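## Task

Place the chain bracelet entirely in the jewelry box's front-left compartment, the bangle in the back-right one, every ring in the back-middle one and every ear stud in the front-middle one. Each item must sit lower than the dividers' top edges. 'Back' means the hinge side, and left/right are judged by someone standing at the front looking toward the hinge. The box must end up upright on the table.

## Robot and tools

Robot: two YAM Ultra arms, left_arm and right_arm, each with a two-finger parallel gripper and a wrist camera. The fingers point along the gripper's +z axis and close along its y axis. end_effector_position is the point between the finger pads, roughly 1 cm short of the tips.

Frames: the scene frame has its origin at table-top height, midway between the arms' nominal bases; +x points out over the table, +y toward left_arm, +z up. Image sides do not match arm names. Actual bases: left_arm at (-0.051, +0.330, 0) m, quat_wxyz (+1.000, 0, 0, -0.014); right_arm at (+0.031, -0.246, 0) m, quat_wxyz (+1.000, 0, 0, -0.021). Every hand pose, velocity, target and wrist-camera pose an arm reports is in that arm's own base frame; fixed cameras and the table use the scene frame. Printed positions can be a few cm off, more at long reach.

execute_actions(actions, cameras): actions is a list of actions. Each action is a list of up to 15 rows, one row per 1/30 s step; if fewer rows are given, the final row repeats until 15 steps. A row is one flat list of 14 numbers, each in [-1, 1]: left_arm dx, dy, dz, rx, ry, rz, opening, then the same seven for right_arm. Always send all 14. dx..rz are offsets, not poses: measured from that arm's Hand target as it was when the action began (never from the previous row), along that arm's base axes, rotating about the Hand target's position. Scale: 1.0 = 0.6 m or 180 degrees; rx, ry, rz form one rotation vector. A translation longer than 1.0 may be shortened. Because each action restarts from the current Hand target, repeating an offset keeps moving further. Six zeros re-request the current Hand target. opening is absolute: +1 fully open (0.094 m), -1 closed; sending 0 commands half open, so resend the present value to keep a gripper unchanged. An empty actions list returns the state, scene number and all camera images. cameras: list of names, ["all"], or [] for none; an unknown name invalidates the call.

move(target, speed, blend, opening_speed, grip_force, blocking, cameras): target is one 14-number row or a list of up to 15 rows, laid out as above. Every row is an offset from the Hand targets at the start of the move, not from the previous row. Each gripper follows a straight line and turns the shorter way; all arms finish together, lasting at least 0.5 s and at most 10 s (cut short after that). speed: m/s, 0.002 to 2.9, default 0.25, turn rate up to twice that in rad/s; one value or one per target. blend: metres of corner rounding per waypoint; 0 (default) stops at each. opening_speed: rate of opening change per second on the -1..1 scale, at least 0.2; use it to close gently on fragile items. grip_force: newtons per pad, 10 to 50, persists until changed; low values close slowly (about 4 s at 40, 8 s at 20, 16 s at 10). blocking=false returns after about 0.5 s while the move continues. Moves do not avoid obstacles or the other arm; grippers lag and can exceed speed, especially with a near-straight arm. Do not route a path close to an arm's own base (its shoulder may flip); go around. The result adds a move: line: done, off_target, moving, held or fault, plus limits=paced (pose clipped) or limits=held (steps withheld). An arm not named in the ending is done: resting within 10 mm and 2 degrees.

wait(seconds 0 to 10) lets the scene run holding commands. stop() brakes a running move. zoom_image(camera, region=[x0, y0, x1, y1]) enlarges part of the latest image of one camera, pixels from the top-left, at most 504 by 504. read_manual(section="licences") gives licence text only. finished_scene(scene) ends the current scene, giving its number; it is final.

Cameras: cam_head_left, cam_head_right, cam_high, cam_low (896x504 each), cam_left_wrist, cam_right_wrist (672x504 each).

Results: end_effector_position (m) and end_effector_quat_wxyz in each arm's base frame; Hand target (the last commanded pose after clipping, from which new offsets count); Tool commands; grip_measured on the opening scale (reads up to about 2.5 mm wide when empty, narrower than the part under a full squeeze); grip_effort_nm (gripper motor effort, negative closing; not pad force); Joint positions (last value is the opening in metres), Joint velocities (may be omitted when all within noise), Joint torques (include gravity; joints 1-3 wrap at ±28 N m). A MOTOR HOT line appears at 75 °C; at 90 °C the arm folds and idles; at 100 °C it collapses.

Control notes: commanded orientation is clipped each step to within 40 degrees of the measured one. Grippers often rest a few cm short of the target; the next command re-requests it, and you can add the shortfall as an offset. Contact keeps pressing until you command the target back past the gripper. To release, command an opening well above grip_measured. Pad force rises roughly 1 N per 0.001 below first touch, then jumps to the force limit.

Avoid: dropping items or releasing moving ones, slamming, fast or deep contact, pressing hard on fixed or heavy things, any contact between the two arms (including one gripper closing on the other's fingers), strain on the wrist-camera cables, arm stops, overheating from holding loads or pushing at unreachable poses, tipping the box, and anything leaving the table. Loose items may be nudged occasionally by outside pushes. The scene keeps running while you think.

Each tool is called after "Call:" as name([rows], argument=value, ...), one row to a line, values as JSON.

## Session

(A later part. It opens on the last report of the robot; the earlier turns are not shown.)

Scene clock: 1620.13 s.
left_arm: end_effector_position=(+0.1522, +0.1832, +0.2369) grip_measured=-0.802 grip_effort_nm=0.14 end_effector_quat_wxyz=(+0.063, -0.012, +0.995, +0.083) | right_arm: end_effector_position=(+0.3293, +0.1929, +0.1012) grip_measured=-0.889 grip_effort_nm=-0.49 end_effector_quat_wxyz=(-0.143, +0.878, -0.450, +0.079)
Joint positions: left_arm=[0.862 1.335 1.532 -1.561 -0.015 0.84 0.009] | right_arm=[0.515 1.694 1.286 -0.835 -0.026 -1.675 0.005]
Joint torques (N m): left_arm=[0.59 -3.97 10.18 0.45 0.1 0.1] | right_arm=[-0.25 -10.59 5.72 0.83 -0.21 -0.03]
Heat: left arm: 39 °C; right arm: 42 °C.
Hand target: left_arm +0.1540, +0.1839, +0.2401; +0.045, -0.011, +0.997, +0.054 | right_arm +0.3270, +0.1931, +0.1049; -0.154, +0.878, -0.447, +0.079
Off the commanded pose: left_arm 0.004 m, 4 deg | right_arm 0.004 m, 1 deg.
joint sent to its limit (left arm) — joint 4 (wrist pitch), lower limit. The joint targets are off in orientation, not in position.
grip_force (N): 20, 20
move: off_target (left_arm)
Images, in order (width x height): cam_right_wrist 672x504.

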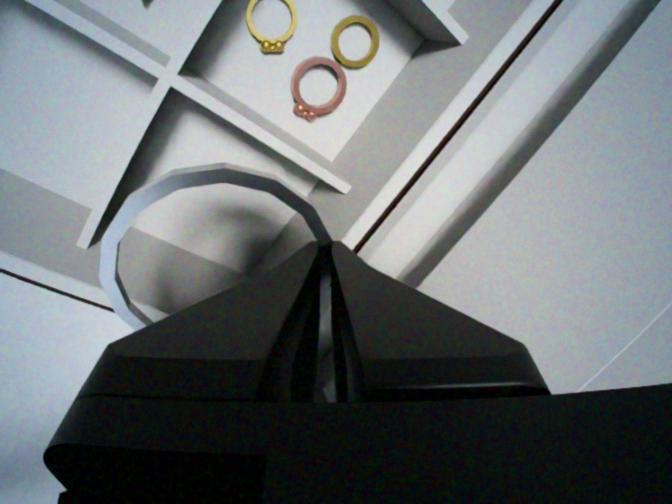

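Call:
zoom_image(camera="cam_right_wrist", region=[40, 40, 400, 340])

Scaled by 1.400 from the camera's 672x504 image, which has a finer 960x720 frame.

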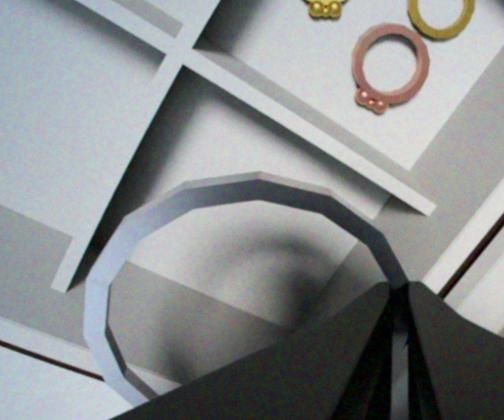

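Call:
move(target=[0, 0, 0, 0, 0, 0, -0.8, 0.0083, 0.0033, -0.03, 0, 0, 0, -0.97], speed=0.05, cameras=["cam_right_wrist"])

Scene clock: 1745.67 s.
left_arm: end_effector_position=(+0.1522, +0.1832, +0.2369) grip_measured=-0.802 grip_effort_nm=0.14 end_effector_quat_wxyz=(+0.063, -0.012, +0.995, +0.083) | right_arm: end_effector_position=(+0.3347, +0.1960, +0.0953) grip_measured=-0.889 grip_effort_nm=-0.49 end_effector_quat_wxyz=(-0.157, +0.876, -0.448, +0.088)
Joint positions: left_arm=[0.862 1.335 1.532 -1.561 -0.015 0.84 0.009] | right_arm=[0.515 1.694 1.25 -0.766 -0.026 -1.677 0.005]
Joint torques (N m): left_arm=[0.73 -4.01 10.18 0.47 0.11 0.1] | right_arm=[-0.47 -7.68 5.67 0.89 -0.21 -0.02]
Heat: left arm: 40 °C; right arm: 38 °C.
Hand target: left_arm +0.1540, +0.1839, +0.2401; +0.045, -0.011, +0.997, +0.054 | right_arm +0.3319, +0.1950, +0.0869; -0.154, +0.878, -0.447, +0.079
Off the commanded pose: left_arm 0.004 m, 4 deg | right_arm 0.009 m, 1 deg.
joint sent to its limit (left arm) — joint 4 (wrist pitch), lower limit. The joint targets are off in orientation, not in position.
grip_force (N): 20, 20
move: off_target (left_arm)
Images, in order (width x height): cam_right_wrist 672x504.

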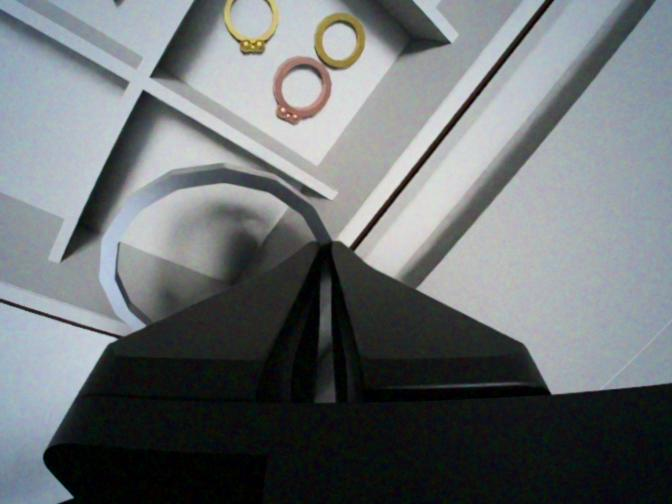

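Call:
move(target=[0, 0, 0, 0, 0, 0, -0.8, -0.0025, -0.0025, -0.04, 0, 0, 0, -0.97], speed=0.05, cameras=["cam_right_wrist"])

Scene clock: 1800.07 s.
left_arm: end_effector_position=(+0.1522, +0.1832, +0.2369) grip_measured=-0.802 grip_effort_nm=0.14 end_effector_quat_wxyz=(+0.063, -0.012, +0.995, +0.083) | right_arm: end_effector_position=(+0.3335, +0.1955, +0.0770) grip_measured=-0.889 grip_effort_nm=-0.49 end_effector_quat_wxyz=(-0.163, +0.875, -0.446, +0.092)
Joint positions: left_arm=[0.862 1.335 1.532 -1.561 -0.015 0.84 0.009] | right_arm=[0.515 1.694 1.17 -0.671 -0.027 -1.679 0.005]
Joint torques (N m): left_arm=[0.57 -3.84 10.18 0.47 0.13 0.07] | right_arm=[-0.61 -6.16 5.67 0.91 -0.22 -0.04]
Heat: left arm: 40 °C; right arm: 36 °C.
Hand target: left_arm +0.1540, +0.1839, +0.2401; +0.045, -0.011, +0.997, +0.054 | right_arm +0.3305, +0.1936, +0.0630; -0.155, +0.878, -0.447, +0.079
Off the commanded pose: left_arm 0.004 m, 4 deg | right_arm 0.015 m, 2 deg.
joint sent to its limit (left arm) — joint 4 (wrist pitch), lower limit. The joint targets are off in orientation, not in position.
grip_force (N): 20, 20
move: off_target (left_arm, right_arm)
Images, in order (width x height): cam_right_wrist 672x504.

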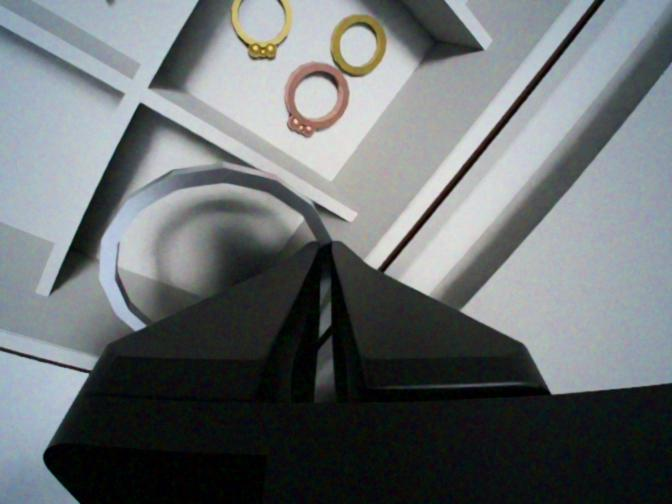

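Call:
move(target=[0, 0, 0, 0, 0, 0, -0.8, 0.002, -0.005, -0.035, 0, 0, 0, -0.97], speed=0.04, cameras=["cam_right_wrist"])

Scene clock: 1817.47 s.
left_arm: end_effector_position=(+0.1522, +0.1832, +0.2369) grip_measured=-0.802 grip_effort_nm=0.14 end_effector_quat_wxyz=(+0.063, -0.012, +0.995, +0.083) | right_arm: end_effector_position=(+0.3355, +0.1940, +0.0569) grip_measured=-0.891 grip_effort_nm=-0.49 end_effector_quat_wxyz=(-0.165, +0.875, -0.445, +0.092)
Joint positions: left_arm=[0.862 1.335 1.532 -1.561 -0.015 0.84 0.009] | right_arm=[0.507 1.721 1.117 -0.588 -0.032 -1.688 0.005]
Joint torques (N m): left_arm=[0.57 -4.04 10.14 0.49 0.13 0.07] | right_arm=[-0.7 -6.3 5.23 0.92 -0.18 -0.02]
Heat: left arm: 40 °C; right arm: 35 °C.
Hand target: left_arm +0.1540, +0.1839, +0.2401; +0.045, -0.011, +0.997, +0.054 | right_arm +0.3316, +0.1906, +0.0419; -0.154, +0.878, -0.447, +0.079
Off the commanded pose: left_arm 0.004 m, 4 deg | right_arm 0.016 m, 2 deg.
joint sent to its limit (left arm) — joint 4 (wrist pitch), lower limit. The joint targets are off in orientation, not in position.
grip_force (N): 20, 20
move: off_target (left_arm, right_arm)
Images, in order (width x height): cam_right_wrist 672x504.

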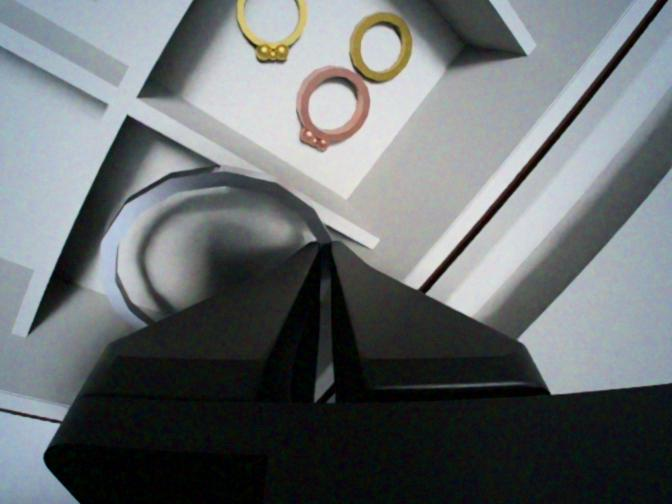

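Call:
move(target=[0, 0, 0, 0, 0, 0, -0.8, -0.0058, -0.0012, -0.0183, 0, 0, 0, -0.97], speed=0.03, cameras=["cam_right_wrist"])

Scene clock: 1836.53 s.
left_arm: end_effector_position=(+0.1522, +0.1832, +0.2369) grip_measured=-0.802 grip_effort_nm=0.14 end_effector_quat_wxyz=(+0.063, -0.012, +0.995, +0.083) | right_arm: end_effector_position=(+0.3323, +0.1913, +0.0432) grip_measured=-0.898 grip_effort_nm=-0.49 end_effector_quat_wxyz=(-0.162, +0.876, -0.446, +0.090)
Joint positions: left_arm=[0.862 1.335 1.532 -1.561 -0.015 0.84 0.009] | right_arm=[0.505 1.731 1.072 -0.541 -0.031 -1.688 0.005]
Joint torques (N m): left_arm=[0.65 -3.88 10.18 0.47 0.12 0.11] | right_arm=[-0.31 -6.5 5.39 0.91 -0.19 0.01]
Heat: left arm: 40 °C; right arm: 35 °C.
Hand target: left_arm +0.1540, +0.1839, +0.2401; +0.045, -0.011, +0.997, +0.054 | right_arm +0.3281, +0.1898, +0.0309; -0.154, +0.878, -0.447, +0.079
Off the commanded pose: left_arm 0.004 m, 4 deg | right_arm 0.013 m, 2 deg.
joint sent to its limit (left arm) — joint 4 (wrist pitch), lower limit. The joint targets are off in orientation, not in position.
grip_force (N): 20, 20
move: off_target (left_arm, right_arm)
Images, in order (width x height): cam_right_wrist 672x504.

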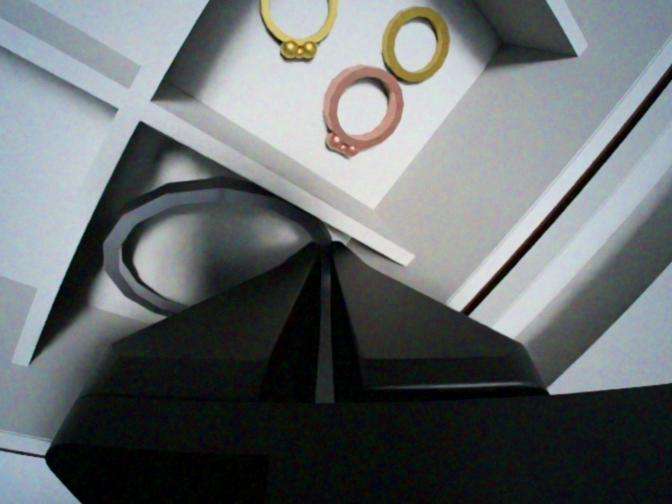

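Call:
move(target=[0, 0, 0, 0, 0, 0, -0.8, -0.003, 0.0065, -0.0183, 0, 0, 0, -0.97], speed=0.03, cameras=["cam_right_wrist"])

Scene clock: 1853.17 s.
left_arm: end_effector_position=(+0.1522, +0.1832, +0.2369) grip_measured=-0.802 grip_effort_nm=0.14 end_effector_quat_wxyz=(+0.063, -0.012, +0.995, +0.083) | right_arm: end_effector_position=(+0.3336, +0.1919, +0.0345) grip_measured=-0.902 grip_effort_nm=-0.49 end_effector_quat_wxyz=(-0.163, +0.875, -0.446, +0.092)
Joint positions: left_arm=[0.862 1.335 1.532 -1.561 -0.015 0.84 0.009] | right_arm=[0.505 1.748 1.052 -0.499 -0.031 -1.688 0.005]
Joint torques (N m): left_arm=[0.65 -4.1 10.25 0.48 0.11 0.11] | right_arm=[0.76 -6.3 5.09 0.95 -0.14 0.12]
Heat: left arm: 40 °C; right arm: 35 °C.
Hand target: left_arm +0.1540, +0.1839, +0.2401; +0.045, -0.011, +0.997, +0.054 | right_arm +0.3263, +0.1938, +0.0200; -0.155, +0.878, -0.447, +0.079
Off the commanded pose: left_arm 0.004 m, 4 deg | right_arm 0.016 m, 2 deg.
joint sent to its limit (left arm) — joint 4 (wrist pitch), lower limit. The joint targets are off in orientation, not in position.
grip_force (N): 20, 20
move: off_target (left_arm, right_arm)
Images, in order (width x height): cam_right_wrist 672x504.

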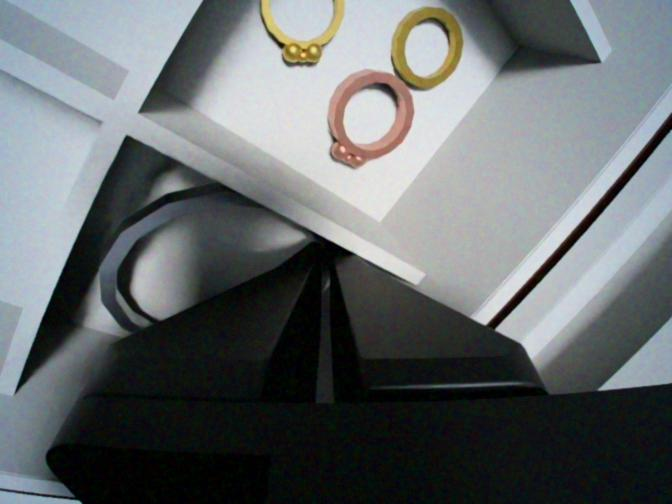

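Call:
move([
  [0, 0, 0, 0, 0, 0, -0.8, 0.0022, 0.0013, 0.0167, 0, 0, 0, -0.83],
  [0, 0, 0, 0, 0, 0, -0.8, 0.0122, 0.0072, 0.062, 0.0161, -0.0279, 0, -0.83],
], speed=[0.03, 0.03], opening_speed=0.2, cameras=["cam_right_wrist"])

Scene clock: 1908.40 s.
left_arm: end_effector_position=(+0.1522, +0.1832, +0.2369) grip_measured=-0.802 grip_effort_nm=0.14 end_effector_quat_wxyz=(+0.063, -0.012, +0.995, +0.083) | right_arm: end_effector_position=(+0.3368, +0.1937, +0.0476) grip_measured=-0.832 grip_effort_nm=0.08 end_effector_quat_wxyz=(-0.179, +0.872, -0.444, +0.102)
Joint positions: left_arm=[0.862 1.335 1.532 -1.561 -0.015 0.84 0.009] | right_arm=[0.505 1.713 1.052 -0.494 -0.031 -1.687 0.008]
Joint torques (N m): left_arm=[0.44 -4.01 10.14 0.48 0.12 0.1] | right_arm=[0.77 -11.77 5.56 0.97 -0.16 0.11]
Heat: left arm: 40 °C; right arm: 34 °C.
Hand target: left_arm +0.1540, +0.1839, +0.2401; +0.045, -0.011, +0.997, +0.054 | right_arm +0.3336, +0.1981, +0.0571; -0.196, +0.869, -0.441, +0.106
Off the commanded pose: left_arm 0.004 m, 4 deg | right_arm 0.011 m, 2 deg.
joint sent to its limit (left arm) — joint 4 (wrist pitch), lower limit. The joint targets are off in orientation, not in position.
grip_force (N): 20, 20
move: off_target (left_arm, right_arm)
Images, in order (width x height): cam_right_wrist 672x504.

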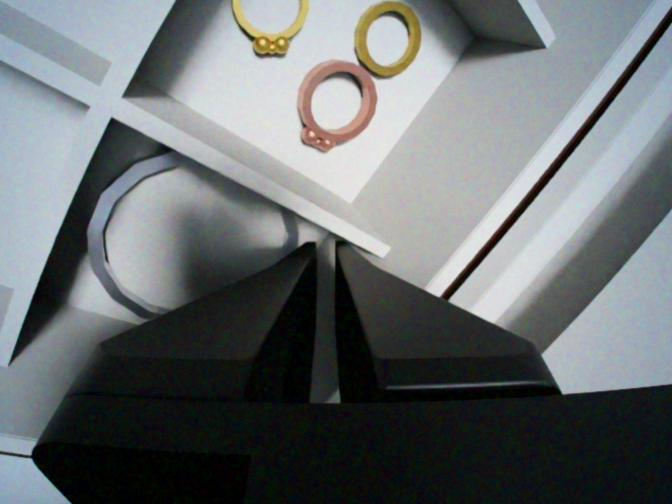

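Call:
move([
  [0, 0, 0, 0, 0, 0, -0.8, -0.0143, -0.0085, 0.1217, -0.0106, 0.0183, 0, -0.83],
  [0, 0, 0, 0, 0, 0, -0.8, -0.0832, -0.0493, 0.2717, -0.0383, 0.0664, 0, -0.83],
], speed=[0.05, 0.12], blend=[0.015, 0], cameras=["cam_right_wrist", "cam_high"])

Scene clock: 1919.43 s.
left_arm: end_effector_position=(+0.1522, +0.1832, +0.2369) grip_measured=-0.802 grip_effort_nm=0.14 end_effector_quat_wxyz=(+0.063, -0.012, +0.995, +0.083) | right_arm: end_effector_position=(+0.2853, +0.1652, +0.2142) grip_measured=-0.832 grip_effort_nm=0.09 end_effector_quat_wxyz=(-0.093, +0.885, -0.453, +0.044)
Joint positions: left_arm=[0.862 1.335 1.532 -1.561 -0.015 0.84 0.009] | right_arm=[0.505 1.643 1.715 -1.439 -0.031 -1.687 0.008]
Joint torques (N m): left_arm=[0.58 -4.03 10.1 0.47 0.14 0.07] | right_arm=[0.55 -6.91 9.78 0.3 -0.14 0.08]
Heat: left arm: 40 °C; right arm: 35 °C.
Hand target: left_arm +0.1540, +0.1839, +0.2401; +0.045, -0.011, +0.997, +0.054 | right_arm +0.2838, +0.1685, +0.2203; -0.097, +0.886, -0.452, +0.041
Off the commanded pose: left_arm 0.004 m, 4 deg | right_arm 0.007 m, 1 deg.
joint sent to its limit (left arm) — joint 4 (wrist pitch), lower limit. The joint targets are off in orientation, not in position.
grip_force (N): 20, 20
move: off_target (left_arm)
Images, in order (width x height): cam_high 896x504, cam_right_wrist 672x504.

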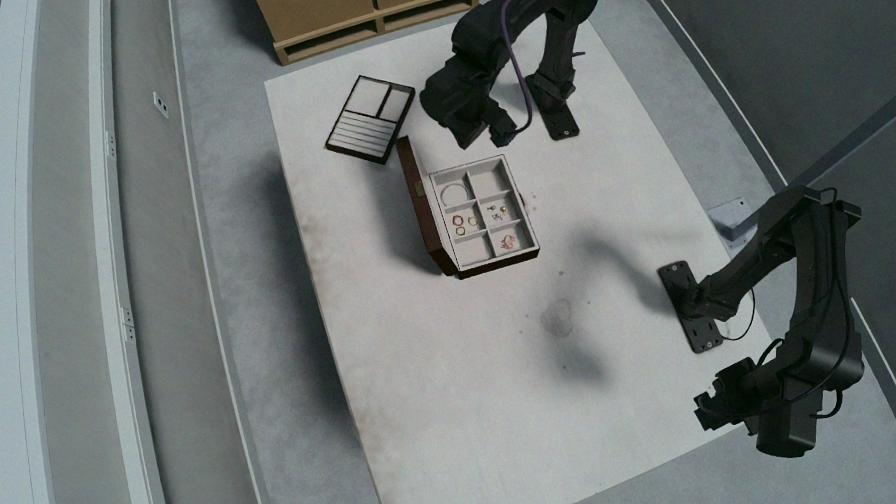

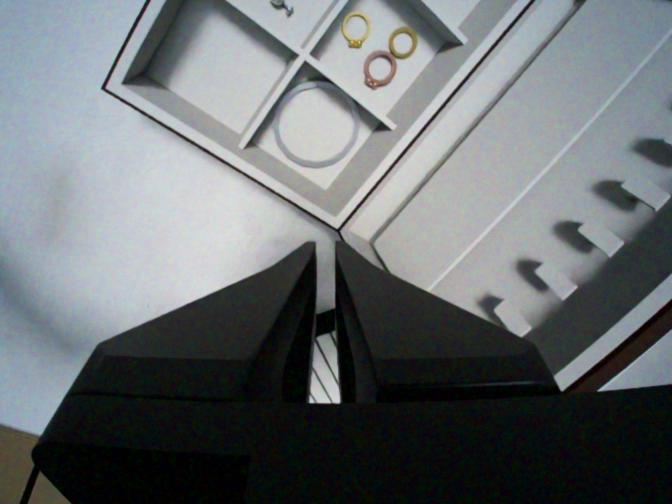

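Call:
zoom_image(camera="cam_right_wrist", region=[100, 0, 480, 240])

Call:
zoom_image(camera="cam_high", region=[400, 120, 570, 300])

Scaled by 1.326 from the camera's 672x504 image, which has a finer 960x720 frame.

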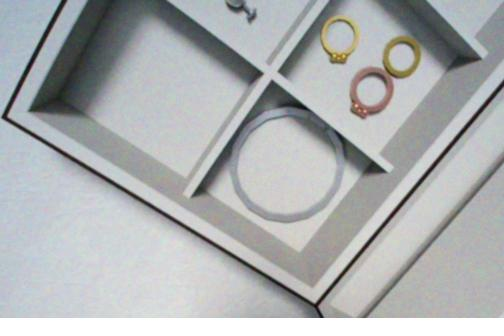

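Scaled by 2.800 from the camera's 896x504 image, which has a finer 1280x720 frame.

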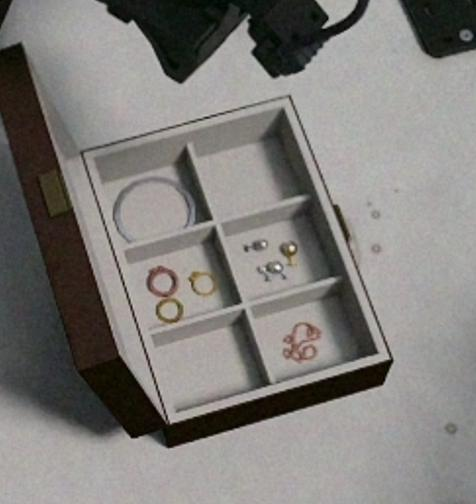

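Call:
move(target=[0, 0, 0, 0, 0, 0, -0.8, -0.0563, -0.2142, -0.0172, 0, 0, -0.111, -0.83], speed=0.15, cameras=["cam_head_left", "cam_head_right", "cam_high", "cam_low"])

Scene clock: 1939.20 s.
left_arm: end_effector_position=(+0.1522, +0.1832, +0.2369) grip_measured=-0.802 grip_effort_nm=0.14 end_effector_quat_wxyz=(+0.063, -0.012, +0.995, +0.083) | right_arm: end_effector_position=(+0.2568, +0.0401, +0.2101) grip_measured=-0.832 grip_effort_nm=0.08 end_effector_quat_wxyz=(-0.083, +0.793, -0.600, +0.062)
Joint positions: left_arm=[0.862 1.335 1.532 -1.561 -0.015 0.84 0.009] | right_arm=[0.129 1.376 1.449 -1.439 -0.032 -1.714 0.008]
Joint torques (N m): left_arm=[0.61 -3.99 10.17 0.47 0.14 0.08] | right_arm=[-0.59 -6.93 5.09 0.46 -0.21 -0.04]
Heat: left arm: 40 °C; right arm: 34 °C.
Hand target: left_arm +0.1540, +0.1839, +0.2401; +0.045, -0.011, +0.997, +0.054 | right_arm +0.2500, +0.0399, +0.2099; -0.088, +0.794, -0.599, +0.057
Off the commanded pose: left_arm 0.004 m, 4 deg | right_arm 0.007 m, 1 deg.
joint sent to its limit (left arm) — joint 4 (wrist pitch), lower limit. The joint targets are off in orientation, not in position.
grip_force (N): 20, 20
move: off_target (left_arm)
Images, in order (width x height): cam_head_left 896x504, cam_head_right 896x504, cam_high 896x504, cam_low 896x504.

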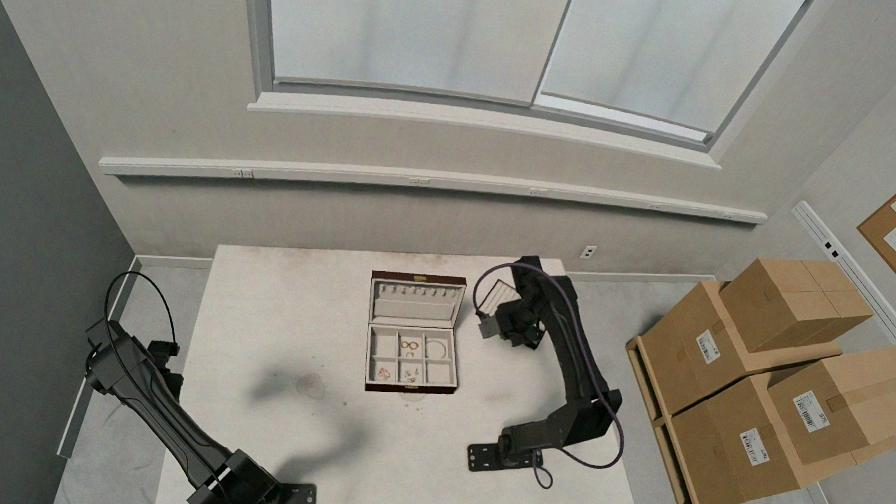

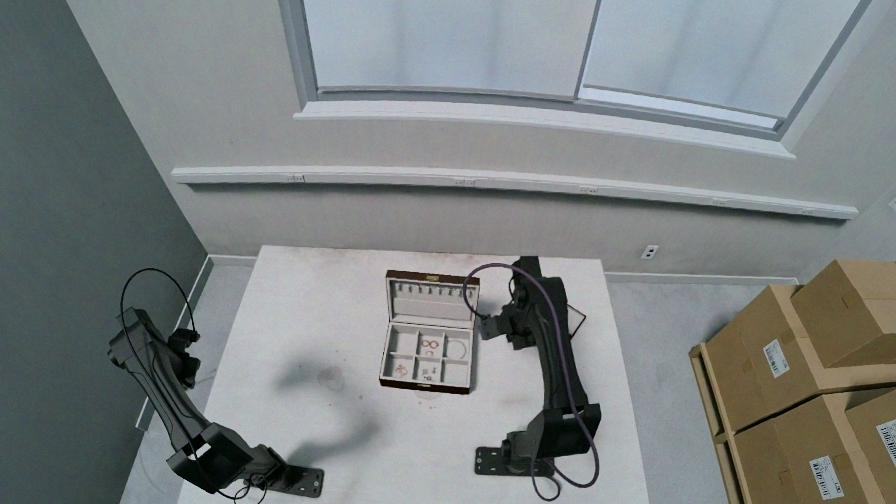

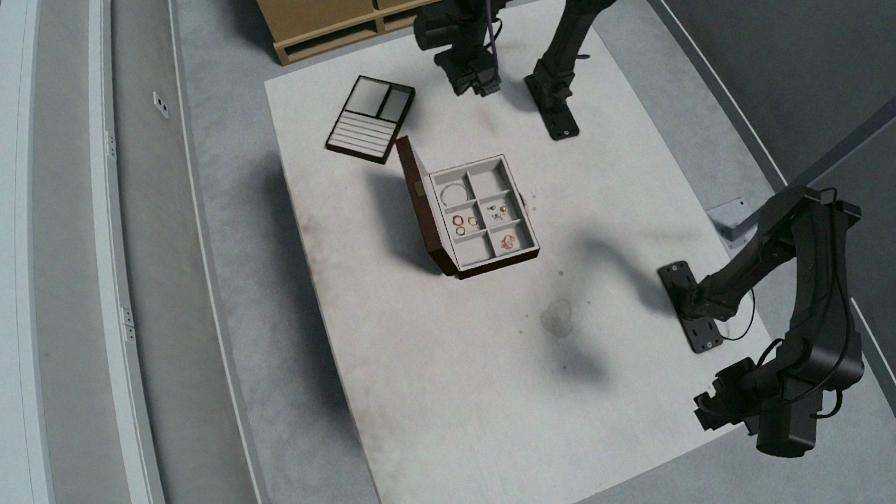

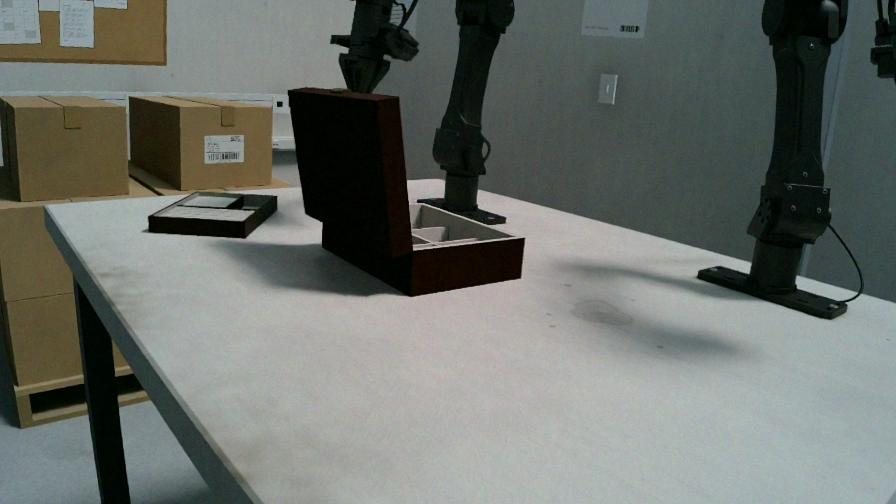

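Call:
zoom_image(camera="cam_low", region=[380, 180, 540, 300])

Call:
zoom_image(camera="cam_head_left", region=[350, 260, 480, 400])

Scaled by 3.150 from the camera's 896x504 image, which has a finer 1280x720 frame.

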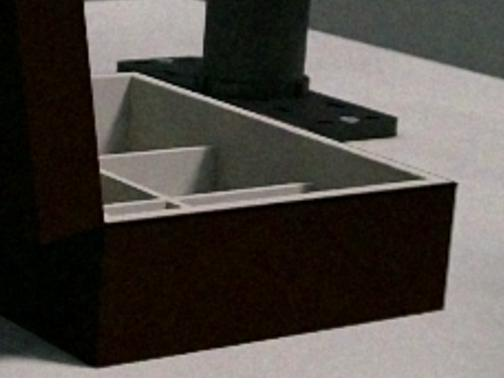

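Scaled by 3.600 from the camera's 896x504 image, which has a finer 1280x720 frame.

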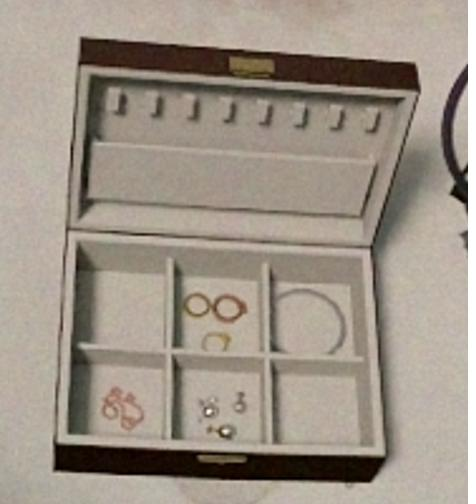

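Call:
finished_scene(scene=2)

The scene is finished: the task was done.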